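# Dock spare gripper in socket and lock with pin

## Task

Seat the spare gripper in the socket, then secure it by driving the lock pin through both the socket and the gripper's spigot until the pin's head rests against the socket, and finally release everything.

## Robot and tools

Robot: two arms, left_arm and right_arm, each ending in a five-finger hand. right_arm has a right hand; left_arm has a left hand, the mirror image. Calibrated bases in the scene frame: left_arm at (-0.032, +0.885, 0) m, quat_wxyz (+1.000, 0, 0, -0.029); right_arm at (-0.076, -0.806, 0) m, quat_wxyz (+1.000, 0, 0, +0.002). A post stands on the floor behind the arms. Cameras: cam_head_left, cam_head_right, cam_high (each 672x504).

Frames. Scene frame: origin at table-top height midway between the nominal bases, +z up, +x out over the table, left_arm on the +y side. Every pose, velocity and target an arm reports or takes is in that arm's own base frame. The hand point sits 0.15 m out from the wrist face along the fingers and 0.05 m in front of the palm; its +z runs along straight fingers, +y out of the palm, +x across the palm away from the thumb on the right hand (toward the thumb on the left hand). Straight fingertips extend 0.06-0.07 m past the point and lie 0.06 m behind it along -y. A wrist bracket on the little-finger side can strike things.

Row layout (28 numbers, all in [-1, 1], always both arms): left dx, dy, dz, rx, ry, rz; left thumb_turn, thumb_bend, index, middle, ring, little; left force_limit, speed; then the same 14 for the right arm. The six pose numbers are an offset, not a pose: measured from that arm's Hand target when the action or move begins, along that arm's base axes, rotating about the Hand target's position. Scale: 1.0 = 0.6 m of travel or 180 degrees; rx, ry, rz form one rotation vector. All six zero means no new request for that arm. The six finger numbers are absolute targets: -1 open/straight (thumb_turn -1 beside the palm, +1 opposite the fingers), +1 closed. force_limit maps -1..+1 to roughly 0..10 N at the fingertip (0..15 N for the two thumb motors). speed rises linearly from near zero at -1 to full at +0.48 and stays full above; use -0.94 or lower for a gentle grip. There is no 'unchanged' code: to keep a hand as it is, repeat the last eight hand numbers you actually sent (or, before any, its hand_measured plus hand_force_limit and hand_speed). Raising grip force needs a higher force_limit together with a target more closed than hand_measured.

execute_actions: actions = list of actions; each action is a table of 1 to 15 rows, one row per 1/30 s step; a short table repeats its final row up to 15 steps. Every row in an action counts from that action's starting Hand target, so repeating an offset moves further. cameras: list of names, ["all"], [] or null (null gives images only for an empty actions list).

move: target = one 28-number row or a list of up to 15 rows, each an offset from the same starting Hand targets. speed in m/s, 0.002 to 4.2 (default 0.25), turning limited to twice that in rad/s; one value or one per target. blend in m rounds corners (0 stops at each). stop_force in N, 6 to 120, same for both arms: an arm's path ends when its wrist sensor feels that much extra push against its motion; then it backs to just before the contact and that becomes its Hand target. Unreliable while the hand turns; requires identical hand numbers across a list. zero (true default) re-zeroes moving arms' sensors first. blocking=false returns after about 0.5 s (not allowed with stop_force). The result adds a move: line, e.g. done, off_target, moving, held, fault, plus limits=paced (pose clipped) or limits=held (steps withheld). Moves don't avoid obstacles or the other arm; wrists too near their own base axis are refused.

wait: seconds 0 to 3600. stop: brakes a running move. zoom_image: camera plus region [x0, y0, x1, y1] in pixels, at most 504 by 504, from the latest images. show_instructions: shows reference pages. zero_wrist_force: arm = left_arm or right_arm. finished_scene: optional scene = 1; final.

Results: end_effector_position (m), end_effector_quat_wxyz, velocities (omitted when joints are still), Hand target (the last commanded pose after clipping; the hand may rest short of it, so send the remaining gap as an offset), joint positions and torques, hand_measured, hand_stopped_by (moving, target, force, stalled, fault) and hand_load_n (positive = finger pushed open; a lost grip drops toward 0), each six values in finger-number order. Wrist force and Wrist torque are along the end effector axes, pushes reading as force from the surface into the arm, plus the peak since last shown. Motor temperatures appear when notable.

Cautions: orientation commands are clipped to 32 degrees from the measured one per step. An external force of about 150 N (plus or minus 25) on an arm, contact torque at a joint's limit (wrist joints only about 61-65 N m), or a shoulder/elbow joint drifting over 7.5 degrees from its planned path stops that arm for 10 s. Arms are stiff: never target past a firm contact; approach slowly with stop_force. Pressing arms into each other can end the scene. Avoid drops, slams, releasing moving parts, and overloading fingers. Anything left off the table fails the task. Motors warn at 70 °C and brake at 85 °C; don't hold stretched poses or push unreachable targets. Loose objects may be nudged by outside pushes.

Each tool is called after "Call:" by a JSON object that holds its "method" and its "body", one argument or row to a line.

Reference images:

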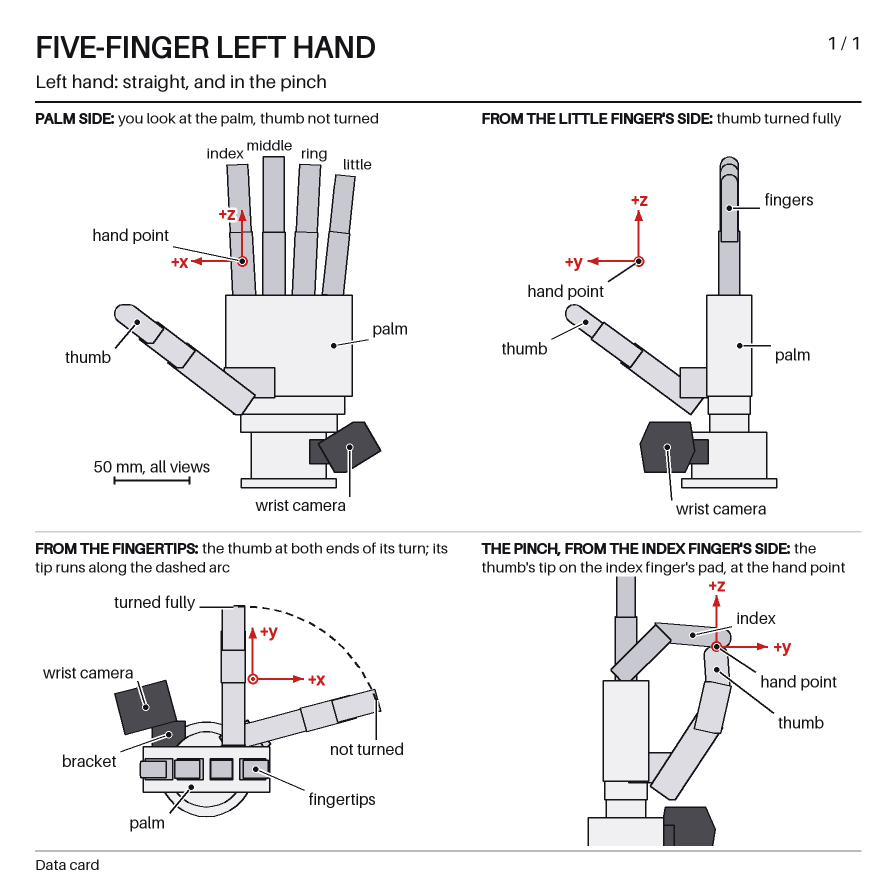

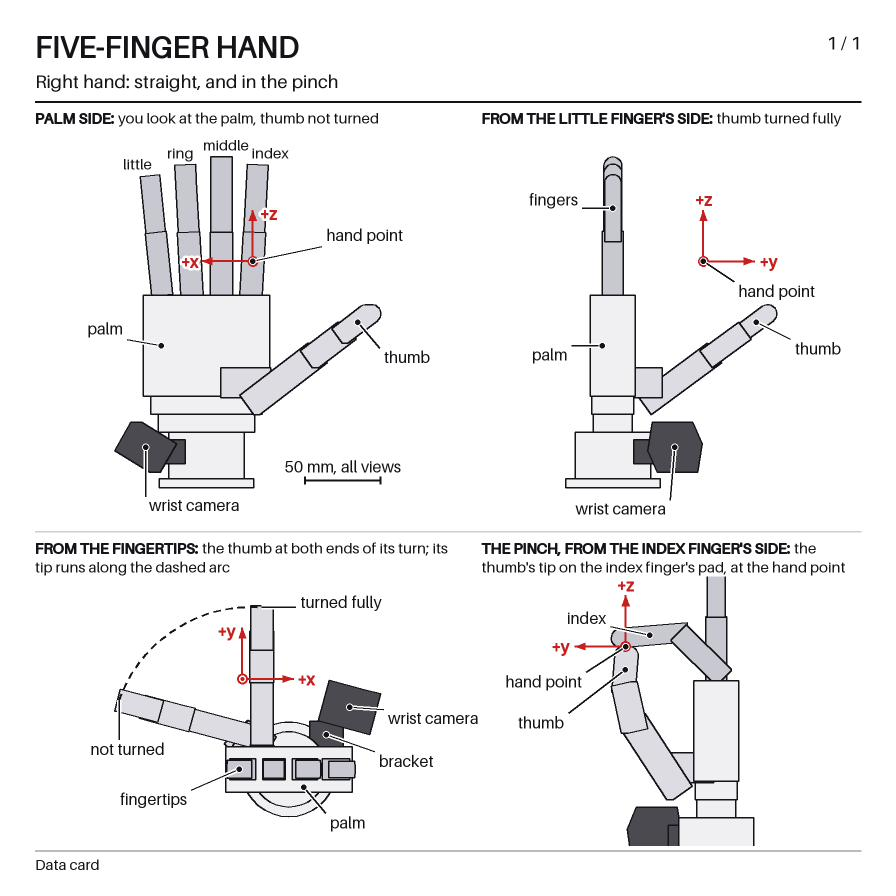

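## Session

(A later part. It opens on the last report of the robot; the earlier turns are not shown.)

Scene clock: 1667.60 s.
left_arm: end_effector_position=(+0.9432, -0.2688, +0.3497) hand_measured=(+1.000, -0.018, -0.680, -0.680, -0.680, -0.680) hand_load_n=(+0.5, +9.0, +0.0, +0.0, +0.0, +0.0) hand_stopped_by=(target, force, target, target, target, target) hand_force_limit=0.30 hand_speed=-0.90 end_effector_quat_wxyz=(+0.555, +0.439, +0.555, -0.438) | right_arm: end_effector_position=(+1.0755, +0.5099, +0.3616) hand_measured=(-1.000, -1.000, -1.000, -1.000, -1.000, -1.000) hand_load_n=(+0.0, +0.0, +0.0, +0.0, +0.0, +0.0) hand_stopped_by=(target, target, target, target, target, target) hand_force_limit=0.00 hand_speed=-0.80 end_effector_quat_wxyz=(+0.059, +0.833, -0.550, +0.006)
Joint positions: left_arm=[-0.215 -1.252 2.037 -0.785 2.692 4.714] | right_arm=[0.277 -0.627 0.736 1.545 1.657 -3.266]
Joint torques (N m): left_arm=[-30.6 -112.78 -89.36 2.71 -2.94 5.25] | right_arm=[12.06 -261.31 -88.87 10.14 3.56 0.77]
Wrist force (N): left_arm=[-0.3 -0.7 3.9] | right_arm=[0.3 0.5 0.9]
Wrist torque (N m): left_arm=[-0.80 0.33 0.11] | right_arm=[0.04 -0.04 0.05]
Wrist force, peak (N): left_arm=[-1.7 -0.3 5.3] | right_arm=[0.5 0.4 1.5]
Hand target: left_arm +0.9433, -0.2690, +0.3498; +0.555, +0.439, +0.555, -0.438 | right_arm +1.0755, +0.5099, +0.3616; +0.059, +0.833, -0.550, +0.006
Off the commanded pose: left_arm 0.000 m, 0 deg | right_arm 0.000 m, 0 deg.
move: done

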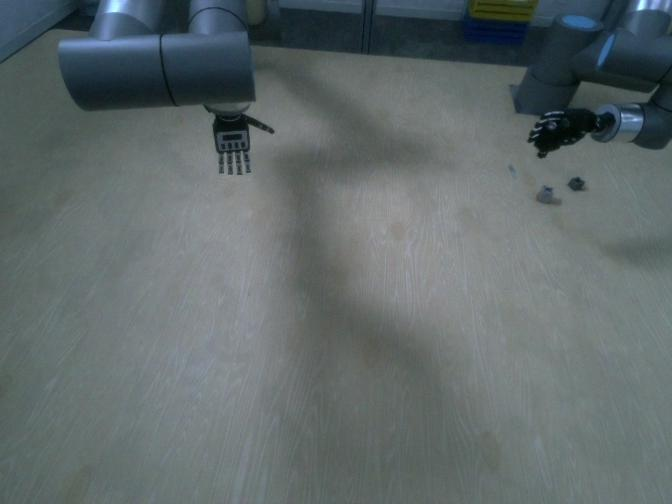

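Call:
{"method": "move", "body": {
  "target": [0.455,-0.493,0.333,0,0,0,1,0.6,-0.68,-0.68,-0.68,-0.68,0.3,-0.9,0,0,0,0,0,0,-1,-1,-1,-1,-1,-1,0,-0.8],
  "speed": 0.15,
  "cameras": ["cam_high"]
}}

Call:
{"method": "zoom_image", "body": {
  "camera": "cam_high",
  "region": [440, 40, 600, 180]
}}

Scene clock: 1673.43 s.
left_arm: end_effector_position=(+1.2162, -0.5647, +0.5495) hand_measured=(+1.000, -0.018, -0.680, -0.680, -0.680, -0.680) hand_load_n=(+0.5, +9.0, +0.0, +0.0, +0.0, +0.0) hand_stopped_by=(target, force, target, target, target, target) hand_force_limit=0.30 hand_speed=-0.90 end_effector_quat_wxyz=(+0.555, +0.439, +0.555, -0.438) | right_arm: end_effector_position=(+1.0755, +0.5099, +0.3616) hand_measured=(-1.000, -1.000, -1.000, -1.000, -1.000, -1.000) hand_load_n=(+0.0, +0.0, +0.0, +0.0, +0.0, +0.0) hand_stopped_by=(target, target, target, target, target, target) hand_force_limit=0.00 hand_speed=-0.80 end_effector_quat_wxyz=(+0.059, +0.833, -0.550, +0.006)
Joint positions: left_arm=[-0.423 -1.069 1.424 -0.354 2.485 4.714] | right_arm=[0.277 -0.627 0.736 1.545 1.657 -3.266]
Joint torques (N m): left_arm=[-29.62 -172.98 -118.03 -0.19 -3.51 4.86] | right_arm=[8.64 -266.51 -88.54 10.02 3.62 -0.12]
Wrist force (N): left_arm=[-0.5 -0.5 3.2] | right_arm=[0.6 -0.1 0.9]
Wrist torque (N m): left_arm=[-0.73 0.24 -0.01] | right_arm=[-0.06 -0.10 0.06]
Wrist force, peak (N): left_arm=[-1.0 0.5 4.8] | right_arm=[-0.2 0.2 1.4]
Hand target: left_arm +1.2163, -0.5648, +0.5496; +0.555, +0.439, +0.555, -0.438 | right_arm +1.0755, +0.5099, +0.3616; +0.059, +0.833, -0.550, +0.006
Off the commanded pose: left_arm 0.000 m, 0 deg | right_arm 0.000 m, 0 deg.
move: done

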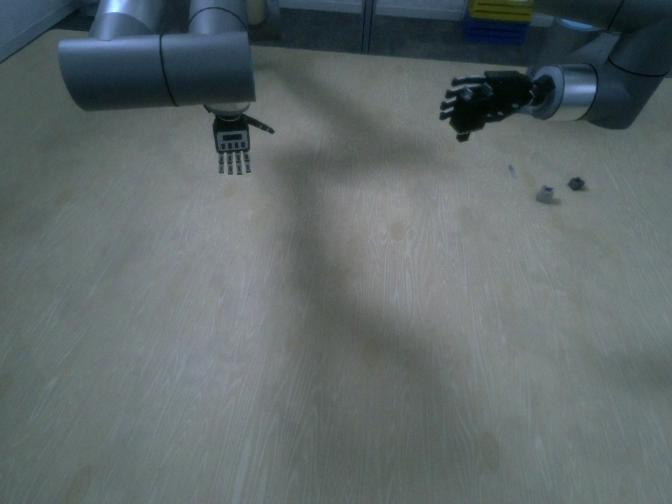

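Scaled by 3.150.

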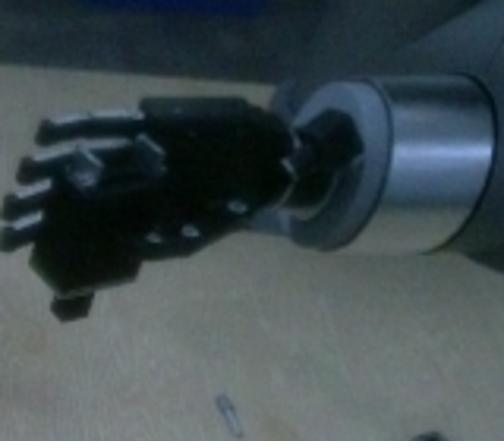

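Call:
{"method": "zoom_image", "body": {
  "camera": "cam_high",
  "region": [436, 66, 496, 146]
}}

Call:
{"method": "zoom_image", "body": {
  "camera": "cam_high",
  "region": [450, 120, 476, 146]
}}

Scaled by 6.300.

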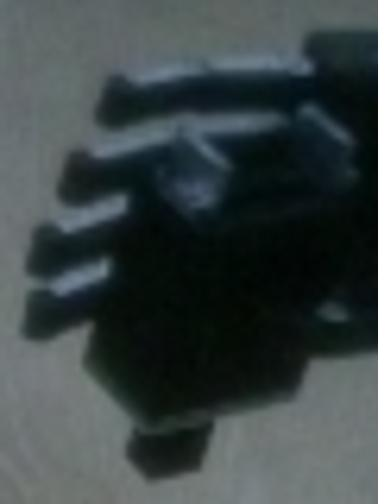

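Scaled by 19.385.

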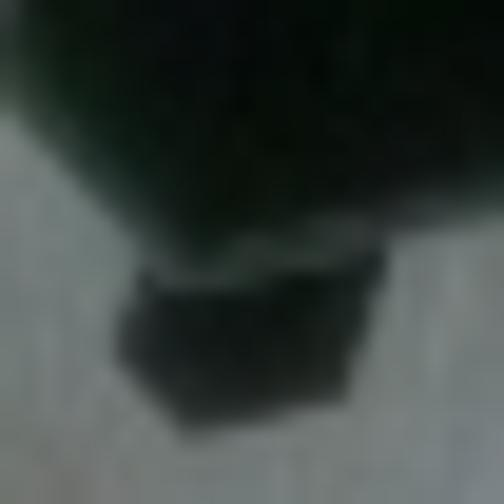

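Call:
{"method": "move", "body": {
  "target": [0,0,0,-0.1072,-0.1313,0.2008,1,0.6,-0.68,-0.68,-0.68,-0.68,0.3,-0.9,0,0,0,0,0,0,-1,-1,-1,-1,-1,-1,0,-0.8],
  "speed": 0.15,
  "cameras": ["cam_high"]
}}

Call:
{"method": "zoom_image", "body": {
  "camera": "cam_high",
  "region": [430, 40, 560, 170]
}}

Scene clock: 1697.20 s.
left_arm: end_effector_position=(+1.2163, -0.5648, +0.5496) hand_measured=(+1.000, -0.018, -0.680, -0.680, -0.680, -0.680) hand_load_n=(+0.0, +9.0, +0.0, +0.0, +0.0, +0.0) hand_stopped_by=(target, force, target, target, target, target) hand_force_limit=0.30 hand_speed=-0.90 end_effector_quat_wxyz=(+0.826, +0.229, +0.460, -0.234) | right_arm: end_effector_position=(+1.0755, +0.5099, +0.3616) hand_measured=(-1.000, -1.000, -1.000, -1.000, -1.000, -1.000) hand_load_n=(+0.0, +0.0, +0.0, +0.0, +0.0, +0.0) hand_stopped_by=(target, target, target, target, target, target) hand_force_limit=0.00 hand_speed=-0.80 end_effector_quat_wxyz=(+0.059, +0.833, -0.550, +0.006)
Joint positions: left_arm=[-0.604 -1.115 1.789 -1.17 1.688 4.835] | right_arm=[0.277 -0.627 0.736 1.545 1.657 -3.266]
Joint torques (N m): left_arm=[-30.17 -161.54 -66.48 -13.82 -2.51 6.14] | right_arm=[10.09 -263.89 -85.9 9.8 3.56 0.36]
Wrist force (N): left_arm=[-0.3 -1.7 2.1] | right_arm=[0.3 0.3 0.6]
Wrist torque (N m): left_arm=[-0.79 0.22 0.14] | right_arm=[0.03 -0.04 0.05]
Wrist force, peak (N): left_arm=[-1.3 -1.5 3.4] | right_arm=[0.5 0.7 1.2]
Hand target: left_arm +1.2163, -0.5648, +0.5496; +0.826, +0.229, +0.460, -0.234 | right_arm +1.0755, +0.5099, +0.3616; +0.059, +0.833, -0.550, +0.006
Off the commanded pose: left_arm 0.000 m, 0 deg | right_arm 0.000 m, 0 deg.
move: done

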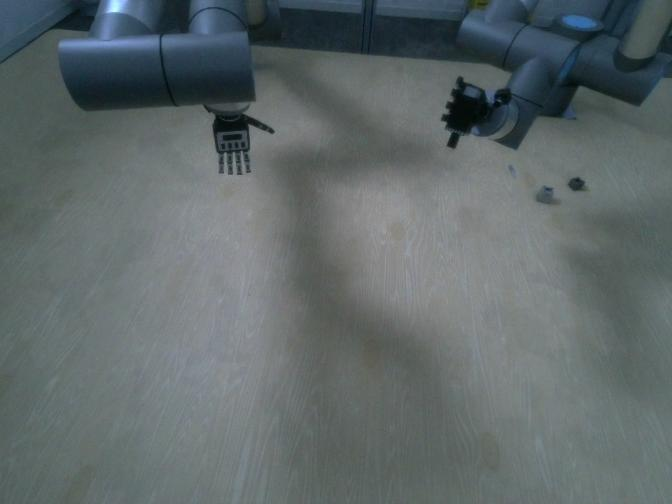

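Scaled by 3.877.

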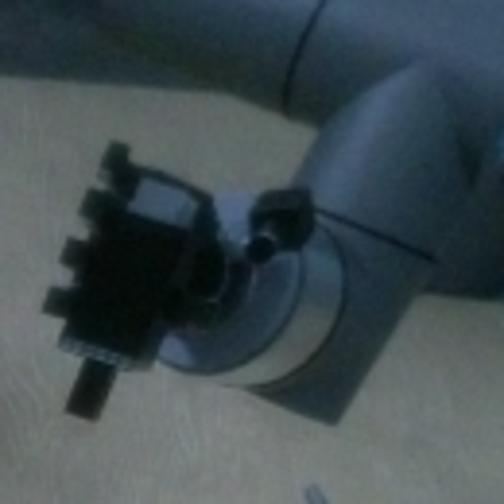

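Call:
{"method": "zoom_image", "body": {
  "camera": "cam_high",
  "region": [438, 70, 498, 154]
}}

Call:
{"method": "zoom_image", "body": {
  "camera": "cam_high",
  "region": [442, 122, 470, 150]
}}

Scaled by 6.000.

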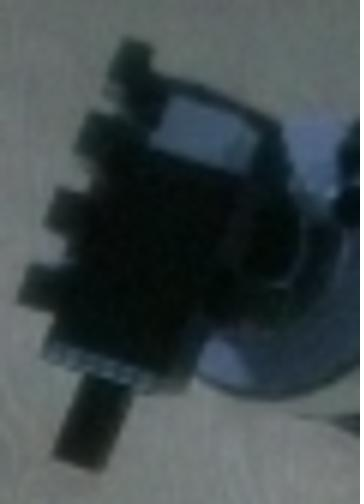

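Scaled by 18.000.

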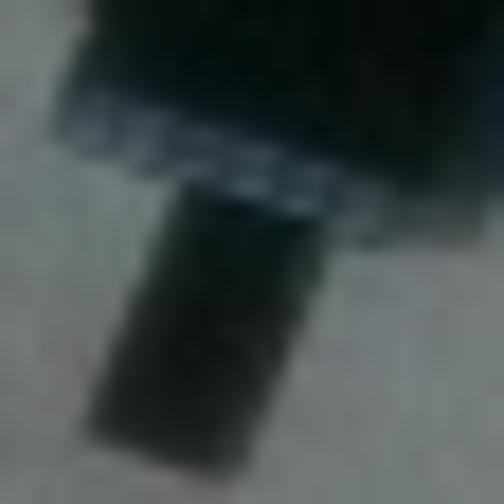

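Call:
{"method": "move", "body": {
  "target": [
    [-0.3605,0.3580,-0.166,0.1072,0.1313,-0.2008,1,0.6,-0.68,-0.68,-0.68,-0.68,0.3,-0.9,0,0,0,0,0,0,-1,-1,-1,-1,-1,-1,0,-0.8],
    [-0.3605,0.3580,-0.166,0.1737,0.0693,-0.5144,1,0.6,-0.68,-0.68,-0.68,-0.68,0.3,-0.9,0,0,0,0,0,0,-1,-1,-1,-1,-1,-1,0,-0.8],
    [-0.3605,0.3580,-0.166,0.2194,-0.0795,-0.4690,1,0.6,-0.68,-0.68,-0.68,-0.68,0.3,-0.9,0,0,0,0,0,0,-1,-1,-1,-1,-1,-1,0,-0.8]
  ],
  "speed": 0.2,
  "cameras": ["cam_high","cam_head_right"]
}}

Call:
{"method": "zoom_image", "body": {
  "camera": "cam_high",
  "region": [460, 80, 580, 200]
}}

Scene clock: 1742.53 s.
left_arm: end_effector_position=(+1.0000, -0.3500, +0.4500) hand_measured=(+1.000, -0.018, -0.680, -0.680, -0.680, -0.680) hand_load_n=(+0.5, +8.5, +0.5, +0.0, +0.0, +0.0) hand_stopped_by=(target, force, target, target, target, target) hand_force_limit=0.30 hand_speed=-0.90 end_effector_quat_wxyz=(+0.389, +0.737, +0.142, -0.534) | right_arm: end_effector_position=(+1.0755, +0.5099, +0.3616) hand_measured=(-1.000, -1.000, -1.000, -1.000, -1.000, -1.000) hand_load_n=(+0.0, +0.0, +0.0, +0.0, +0.0, +0.0) hand_stopped_by=(target, target, target, target, target, target) hand_force_limit=0.00 hand_speed=-0.80 end_effector_quat_wxyz=(+0.059, +0.833, -0.550, +0.006)
Joint positions: left_arm=[-0.234 -1.011 1.466 -0.706 3.672 4.932] | right_arm=[0.277 -0.627 0.736 1.545 1.657 -3.266]
Joint torques (N m): left_arm=[19.32 -226.07 -66.92 -1.63 -4 2.78] | right_arm=[11.33 -262.02 -88.45 9.96 3.51 0.97]
Wrist force (N): left_arm=[0.3 -1.8 2.9] | right_arm=[0.2 0.3 0.9]
Wrist torque (N m): left_arm=[-0.86 0.08 0.35] | right_arm=[0.00 -0.04 0.05]
Wrist force, peak (N): left_arm=[0.8 -3.2 3.9] | right_arm=[0.4 0.8 1.2]
Hand target: left_arm +1.0000, -0.3500, +0.4500; +0.389, +0.737, +0.142, -0.534 | right_arm +1.0755, +0.5099, +0.3616; +0.059, +0.833, -0.550, +0.006
Off the commanded pose: left_arm 0.000 m, 0 deg | right_arm 0.000 m, 0 deg.
move: done
Images, in order (width x height): cam_head_right 672x504, cam_high 672x504.

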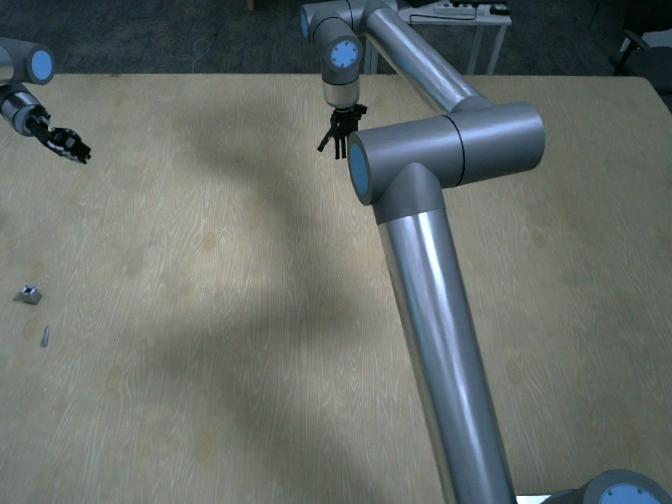

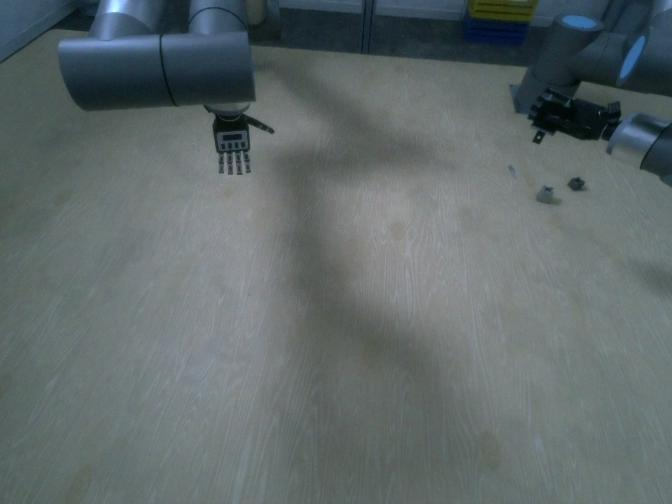

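Scaled by 4.200.

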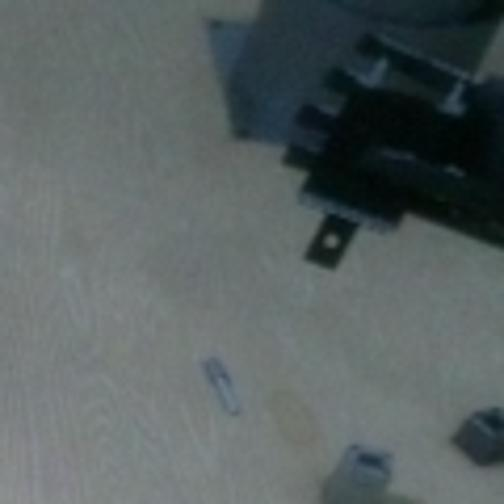

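Call:
{"method": "zoom_image", "body": {
  "camera": "cam_high",
  "region": [524, 86, 564, 146]
}}

Call:
{"method": "zoom_image", "body": {
  "camera": "cam_high",
  "region": [528, 120, 556, 148]
}}

Scaled by 8.400.

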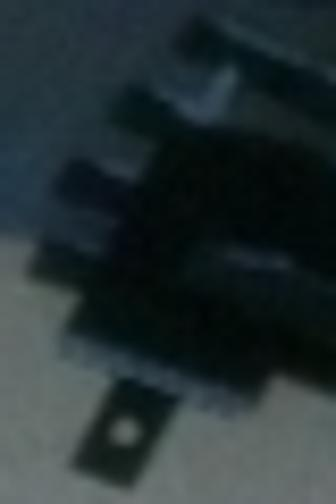

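Scaled by 18.000.

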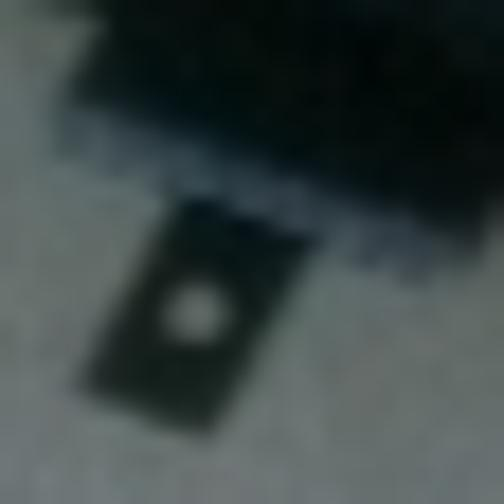

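Call:
{"method": "move", "body": {
  "target": [-0.3978,0.3712,-0.3667,0.0512,0.1354,0.0792,1,0.6,-0.68,-0.68,-0.68,-0.68,0.3,-0.9,0,0,0,0,0,0,-1,-1,-1,-1,-1,-1,0,-0.8],
  "speed": 0.15,
  "cameras": ["cam_high","cam_head_right"]
}}

Call:
{"method": "zoom_image", "body": {
  "camera": "cam_high",
  "region": [510, 100, 630, 220]
}}

Call:
{"method": "zoom_image", "body": {
  "camera": "cam_head_right",
  "region": [0, 220, 100, 350]
}}

Scene clock: 1792.43 s.
left_arm: end_effector_position=(+0.7615, -0.1274, +0.2301) hand_measured=(+1.000, -0.018, -0.680, -0.680, -0.680, -0.680) hand_load_n=(+0.5, +9.0, +0.0, +0.0, +0.0, +0.0) hand_stopped_by=(target, force, target, target, target, target) hand_force_limit=0.30 hand_speed=-0.90 end_effector_quat_wxyz=(+0.353, +0.613, +0.352, -0.612) | right_arm: end_effector_position=(+1.0755, +0.5099, +0.3616) hand_measured=(-1.000, -1.000, -1.000, -1.000, -1.000, -1.000) hand_load_n=(+0.0, +0.0, +0.0, +0.0, -0.5, +0.0) hand_stopped_by=(target, target, target, target, target, target) hand_force_limit=0.00 hand_speed=-0.80 end_effector_quat_wxyz=(+0.059, +0.833, -0.550, +0.006)
Joint positions: left_arm=[-0.025 -1.07 1.973 -0.904 3.643 4.713] | right_arm=[0.277 -0.627 0.736 1.545 1.657 -3.266]
Joint torques (N m): left_arm=[19.78 -139.04 -41.98 -1.76 3.94 -3.76] | right_arm=[7.94 -261.57 -88.03 10.24 4.22 -0.19]
Wrist force (N): left_arm=[0.5 -0.5 3.8] | right_arm=[0.4 0.4 0.8]
Wrist torque (N m): left_arm=[-0.77 0.11 0.63] | right_arm=[0.03 -0.05 0.06]
Wrist force, peak (N): left_arm=[1.2 -1.6 4.0] | right_arm=[0.7 0.6 1.2]
Hand target: left_arm +0.7613, -0.1272, +0.2300; +0.353, +0.613, +0.353, -0.612 | right_arm +1.0755, +0.5099, +0.3616; +0.059, +0.833, -0.550, +0.006
Off the commanded pose: left_arm 0.000 m, 0 deg | right_arm 0.000 m, 0 deg.
move: done
Images, in order (width x height): cam_head_right 672x504, cam_high 672x504.

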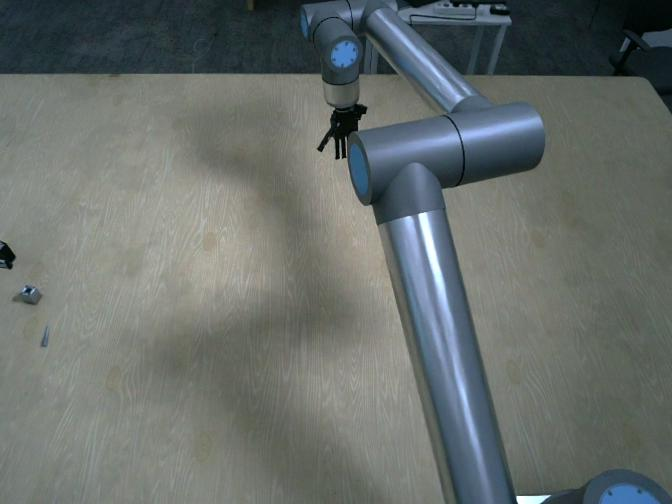

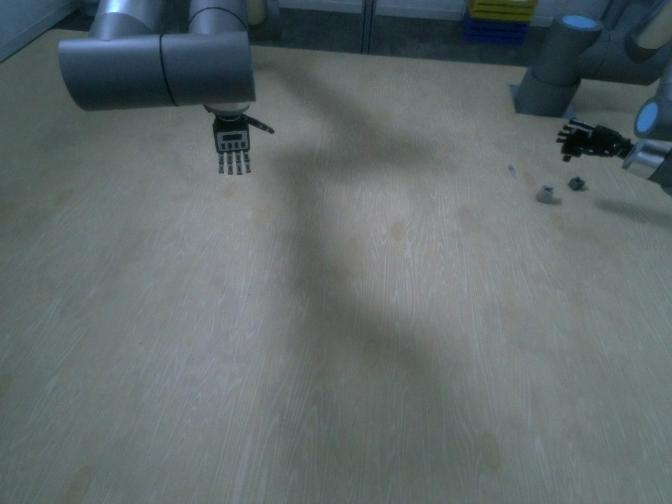

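Scaled by 4.200.

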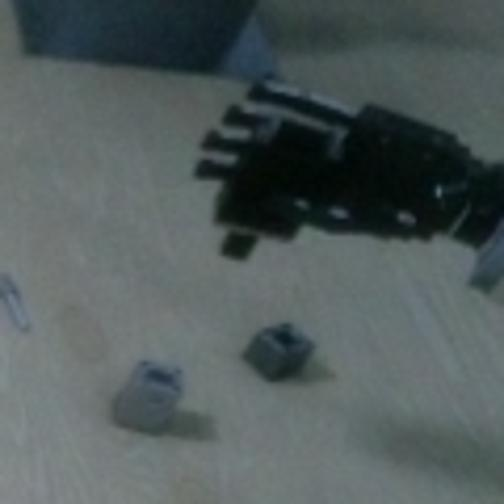

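Scaled by 3.877.

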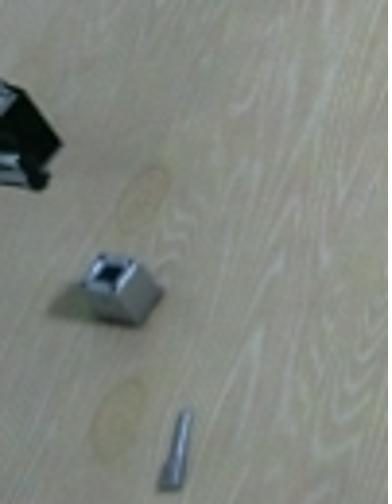

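Call:
{"method": "move", "body": {
  "target": [0,0,-0.15,0,0,0,1,0.6,-0.68,-0.68,-0.68,-0.68,0.3,-0.9,0,0,0,0,0,0,-1,-1,-1,-1,-1,-1,0,-0.8],
  "speed": 0.06,
  "cameras": ["all"]
}}

Scene clock: 1808.90 s.
left_arm: end_effector_position=(+0.7613, -0.1272, +0.1402) hand_measured=(+1.000, -0.018, -0.680, -0.680, -0.680, -0.680) hand_load_n=(+1.0, +8.5, +0.0, +0.0, +0.0, +0.0) hand_stopped_by=(target, force, target, target, target, target) hand_force_limit=0.30 hand_speed=-0.90 end_effector_quat_wxyz=(+0.353, +0.613, +0.353, -0.612) | right_arm: end_effector_position=(+1.0755, +0.5099, +0.3616) hand_measured=(-1.000, -1.000, -1.000, -1.000, -1.000, -1.000) hand_load_n=(+0.0, +0.0, +0.0, +0.0, +0.0, +0.0) hand_stopped_by=(target, target, target, target, target, target) hand_force_limit=0.00 hand_speed=-0.80 end_effector_quat_wxyz=(+0.059, +0.833, -0.550, +0.006)
Joint positions: left_arm=[-0.025 -0.977 1.995 -1.019 3.643 4.713] | right_arm=[0.277 -0.627 0.736 1.545 1.657 -3.266]
Joint torques (N m): left_arm=[16.05 -151.08 -31.54 -1.53 2.45 -3.03] | right_arm=[11.25 -263.51 -86.37 10.13 3.87 0.14]
Wrist force (N): left_arm=[0.2 -0.4 3.8] | right_arm=[0.5 0.3 0.7]
Wrist torque (N m): left_arm=[-0.77 0.19 0.59] | right_arm=[0.02 -0.06 0.06]
Wrist force, peak (N): left_arm=[0.0 -0.3 4.3] | right_arm=[0.5 0.7 1.0]
Hand target: left_arm +0.7613, -0.1272, +0.1400; +0.353, +0.613, +0.353, -0.612 | right_arm +1.0755, +0.5099, +0.3616; +0.059, +0.833, -0.550, +0.006
Off the commanded pose: left_arm 0.000 m, 0 deg | right_arm 0.000 m, 0 deg.
move: done

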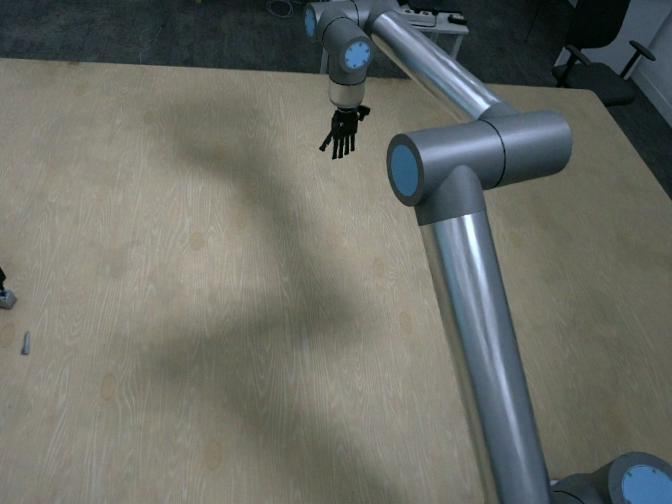

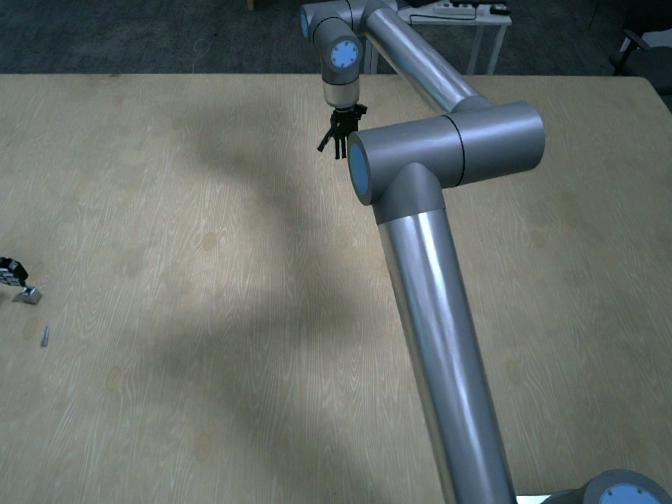

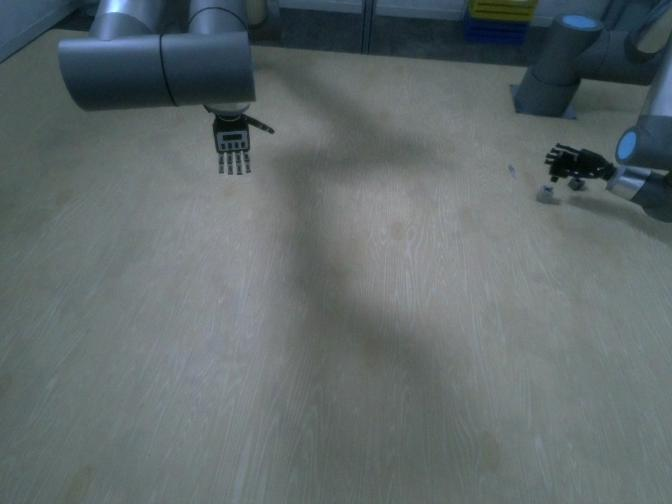

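Call:
{"method": "zoom_image", "body": {
  "camera": "cam_high",
  "region": [520, 130, 600, 210]
}}

Call:
{"method": "zoom_image", "body": {
  "camera": "cam_head_right",
  "region": [0, 240, 80, 320]
}}

Call:
{"method": "zoom_image", "body": {
  "camera": "cam_head_left",
  "region": [0, 240, 80, 320]
}}

Scaled by 6.300.

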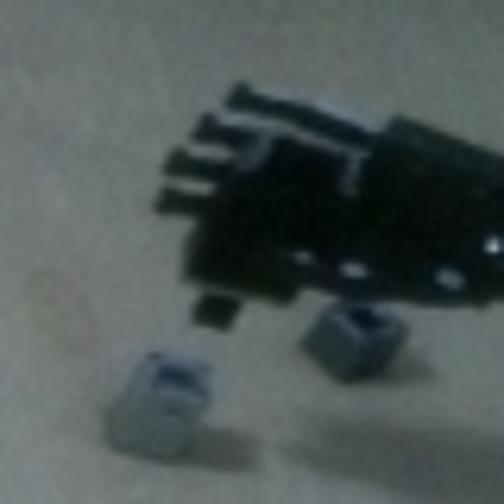

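Scaled by 6.300.

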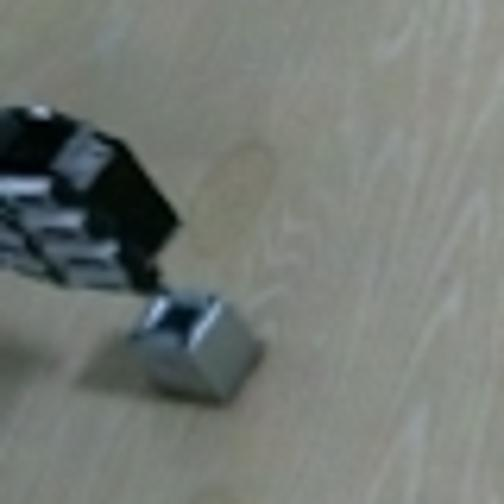

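Scaled by 6.300.

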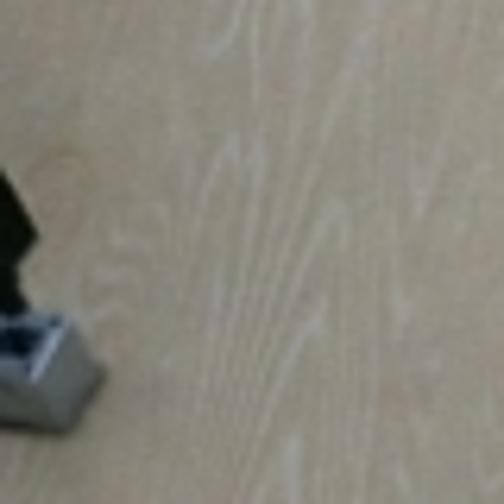

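Call:
{"method": "zoom_image", "body": {
  "camera": "cam_high",
  "region": [532, 165, 572, 205]
}}

Call:
{"method": "zoom_image", "body": {
  "camera": "cam_head_right",
  "region": [10, 270, 50, 310]
}}

Scaled by 12.600.

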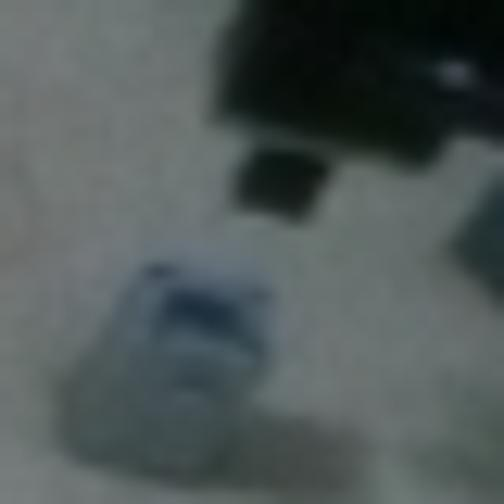

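Scaled by 12.600.

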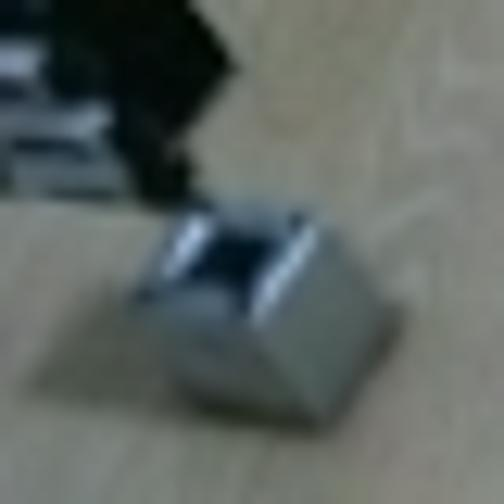

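Call:
{"method": "move", "body": {
  "target": [0,0,-0.055,0,0,0,1,0.6,-0.68,-0.68,-0.68,-0.68,0.3,-0.9,0,0,0,0,0,0,-1,-1,-1,-1,-1,-1,0,-0.8],
  "speed": 0.03,
  "stop_force": 8,
  "cameras": ["all"]
}}

Call:
{"method": "zoom_image", "body": {
  "camera": "cam_high",
  "region": [532, 165, 572, 205]
}}

Call:
{"method": "zoom_image", "body": {
  "camera": "cam_head_right",
  "region": [10, 270, 50, 310]
}}

Scene clock: 1849.10 s.
left_arm: end_effector_position=(+0.7613, -0.1272, +0.1070) hand_measured=(+1.000, -0.018, -0.680, -0.680, -0.680, -0.680) hand_load_n=(+1.0, +8.5, +0.0, +0.0, +0.0, +0.0) hand_stopped_by=(target, force, target, target, target, target) hand_force_limit=0.30 hand_speed=-0.90 end_effector_quat_wxyz=(+0.353, +0.613, +0.353, -0.612) | right_arm: end_effector_position=(+1.0755, +0.5099, +0.3616) hand_measured=(-1.000, -1.000, -1.000, -1.000, -1.000, -1.000) hand_load_n=(+0.0, +0.0, +0.0, +0.0, +0.0, +0.0) hand_stopped_by=(target, target, target, target, target, target) hand_force_limit=0.00 hand_speed=-0.80 end_effector_quat_wxyz=(+0.059, +0.833, -0.550, +0.006)
Joint positions: left_arm=[-0.025 -0.94 2 -1.06 3.643 4.713] | right_arm=[0.277 -0.627 0.736 1.545 1.657 -3.266]
Joint torques (N m): left_arm=[-8.33 -155.02 -26.16 -0.37 -0.9 -3.82] | right_arm=[11.15 -262.97 -87.16 10.33 4.02 0.57]
Wrist force (N): left_arm=[0.2 -0.3 4.5] | right_arm=[0.4 0.3 0.7]
Wrist torque (N m): left_arm=[-0.87 0.20 0.58] | right_arm=[0.02 -0.06 0.06]
Wrist force, peak (N): left_arm=[0.3 -0.9 4.5] | right_arm=[0.3 0.9 1.2]
Hand target: left_arm +0.7613, -0.1272, +0.1070; +0.353, +0.613, +0.353, -0.612 | right_arm +1.0755, +0.5099, +0.3616; +0.059, +0.833, -0.550, +0.006
Off the commanded pose: left_arm 0.000 m, 0 deg | right_arm 0.000 m, 0 deg.
move: done

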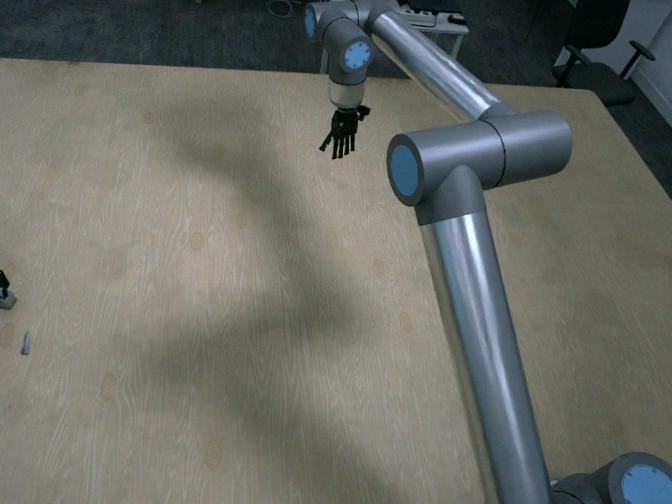

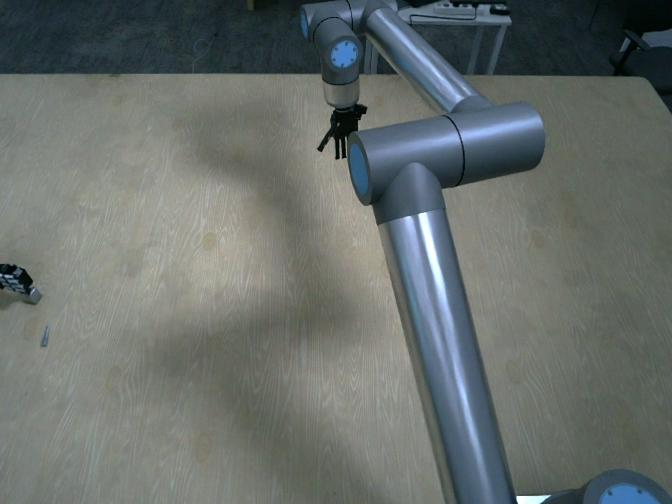

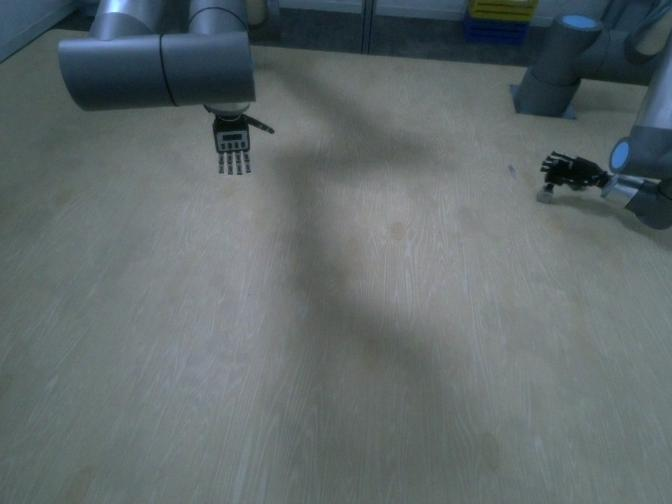

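Scaled by 12.600.

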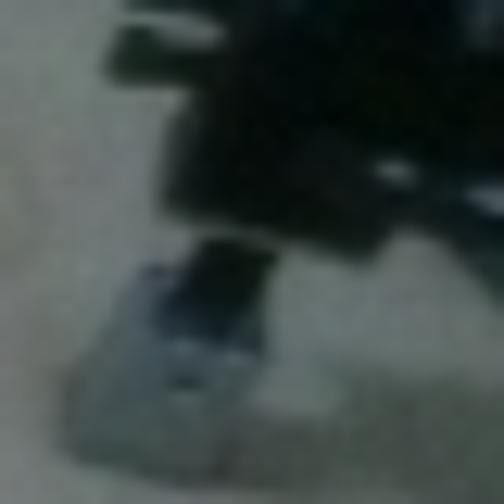

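Scaled by 12.600.

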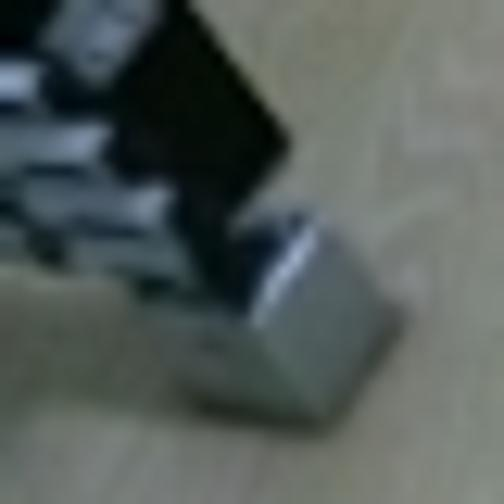

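Call:
{"method": "zoom_image", "body": {
  "camera": "cam_head_right",
  "region": [20, 282, 42, 304]
}}

Call:
{"method": "zoom_image", "body": {
  "camera": "cam_high",
  "region": [536, 178, 560, 202]
}}

Scaled by 22.909.

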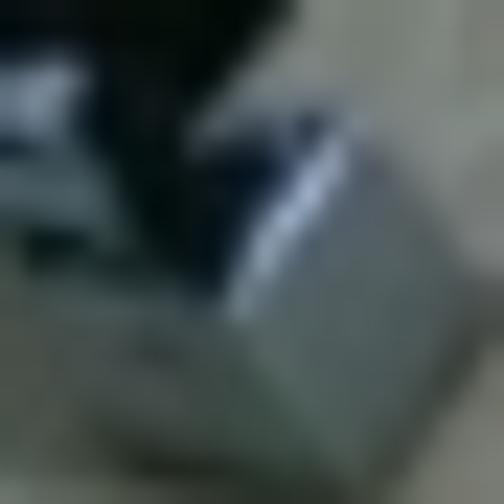

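Scaled by 21.000.

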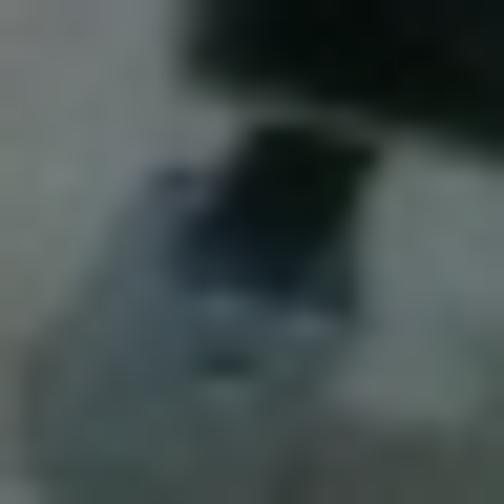

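Call:
{"method": "move", "body": {
  "target": [0,0,-0.04,0,0,0,1,0.6,-0.68,-0.68,-0.68,-0.68,0.3,-0.9,0,0,0,0,0,0,-1,-1,-1,-1,-1,-1,0,-0.8],
  "speed": 0.008,
  "stop_force": 6,
  "cameras": ["all"]
}}

Call:
{"method": "zoom_image", "body": {
  "camera": "cam_high",
  "region": [536, 178, 560, 202]
}}

Call:
{"method": "zoom_image", "body": {
  "camera": "cam_head_right",
  "region": [20, 282, 42, 304]
}}

Scene clock: 1899.77 s.
left_arm: end_effector_position=(+0.7613, -0.1272, +0.1018) hand_measured=(+1.000, -0.018, -0.680, -0.680, -0.680, -0.680) hand_load_n=(+0.0, +9.0, +0.0, +0.0, +0.0, +0.0) hand_stopped_by=(target, force, target, target, target, target) hand_force_limit=0.30 hand_speed=-0.90 end_effector_quat_wxyz=(+0.353, +0.613, +0.353, -0.612) | right_arm: end_effector_position=(+1.0755, +0.5099, +0.3616) hand_measured=(-1.000, -1.000, -1.000, -1.000, -1.000, -1.000) hand_load_n=(+0.0, +0.0, +0.0, +0.0, +0.0, +0.0) hand_stopped_by=(target, target, target, target, target, target) hand_force_limit=0.00 hand_speed=-0.80 end_effector_quat_wxyz=(+0.059, +0.833, -0.550, +0.006)
Joint positions: left_arm=[-0.025 -0.935 2 -1.067 3.643 4.713] | right_arm=[0.277 -0.627 0.736 1.545 1.657 -3.266]
Joint torques (N m): left_arm=[-6.96 -200.28 -46.57 6.56 -1.44 -2.16] | right_arm=[13.68 -266.37 -88.01 10.11 4.49 0.44]
Wrist force (N): left_arm=[-0.5 -0.3 4.3] | right_arm=[-0.1 0.4 0.8]
Wrist torque (N m): left_arm=[-0.87 0.18 0.57] | right_arm=[0.03 0.02 0.03]
Wrist force, peak (N): left_arm=[-6.7 -1.4 2.9] | right_arm=[0.4 0.6 1.4]
Hand target: left_arm +0.7613, -0.1272, +0.1018; +0.353, +0.613, +0.353, -0.612 (not the last commanded pose) | right_arm +1.0755, +0.5099, +0.3616; +0.059, +0.833, -0.550, +0.006
Off the commanded pose: left_arm 0.019 m, 0 deg | right_arm 0.000 m, 0 deg.
move: contact (left_arm)

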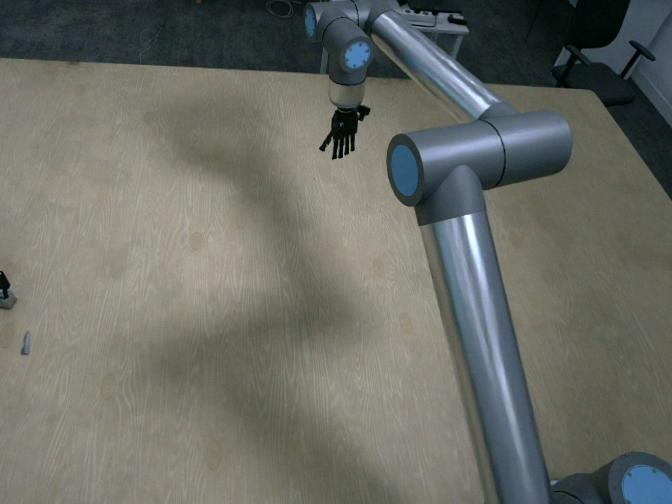

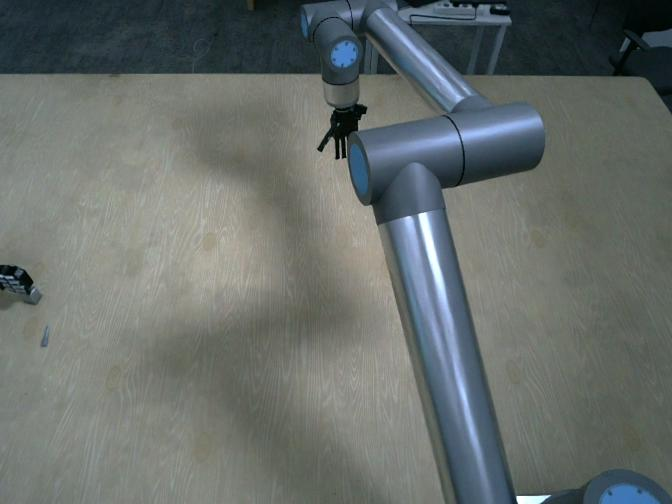

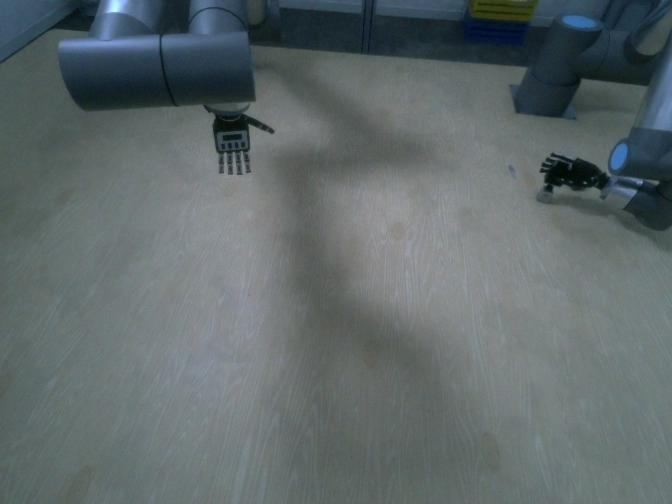

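Scaled by 21.000.

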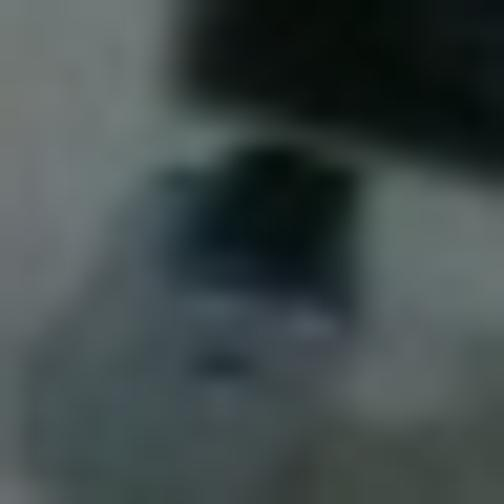

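Scaled by 22.909.

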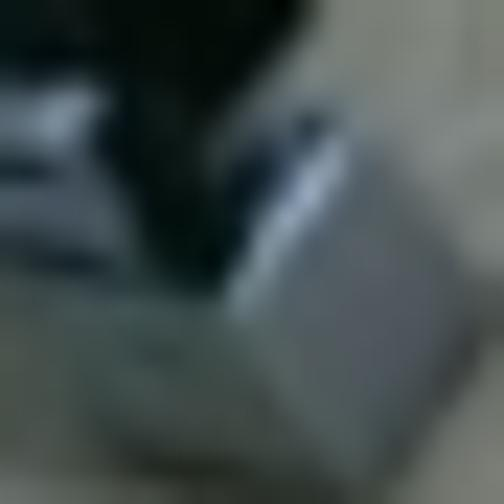

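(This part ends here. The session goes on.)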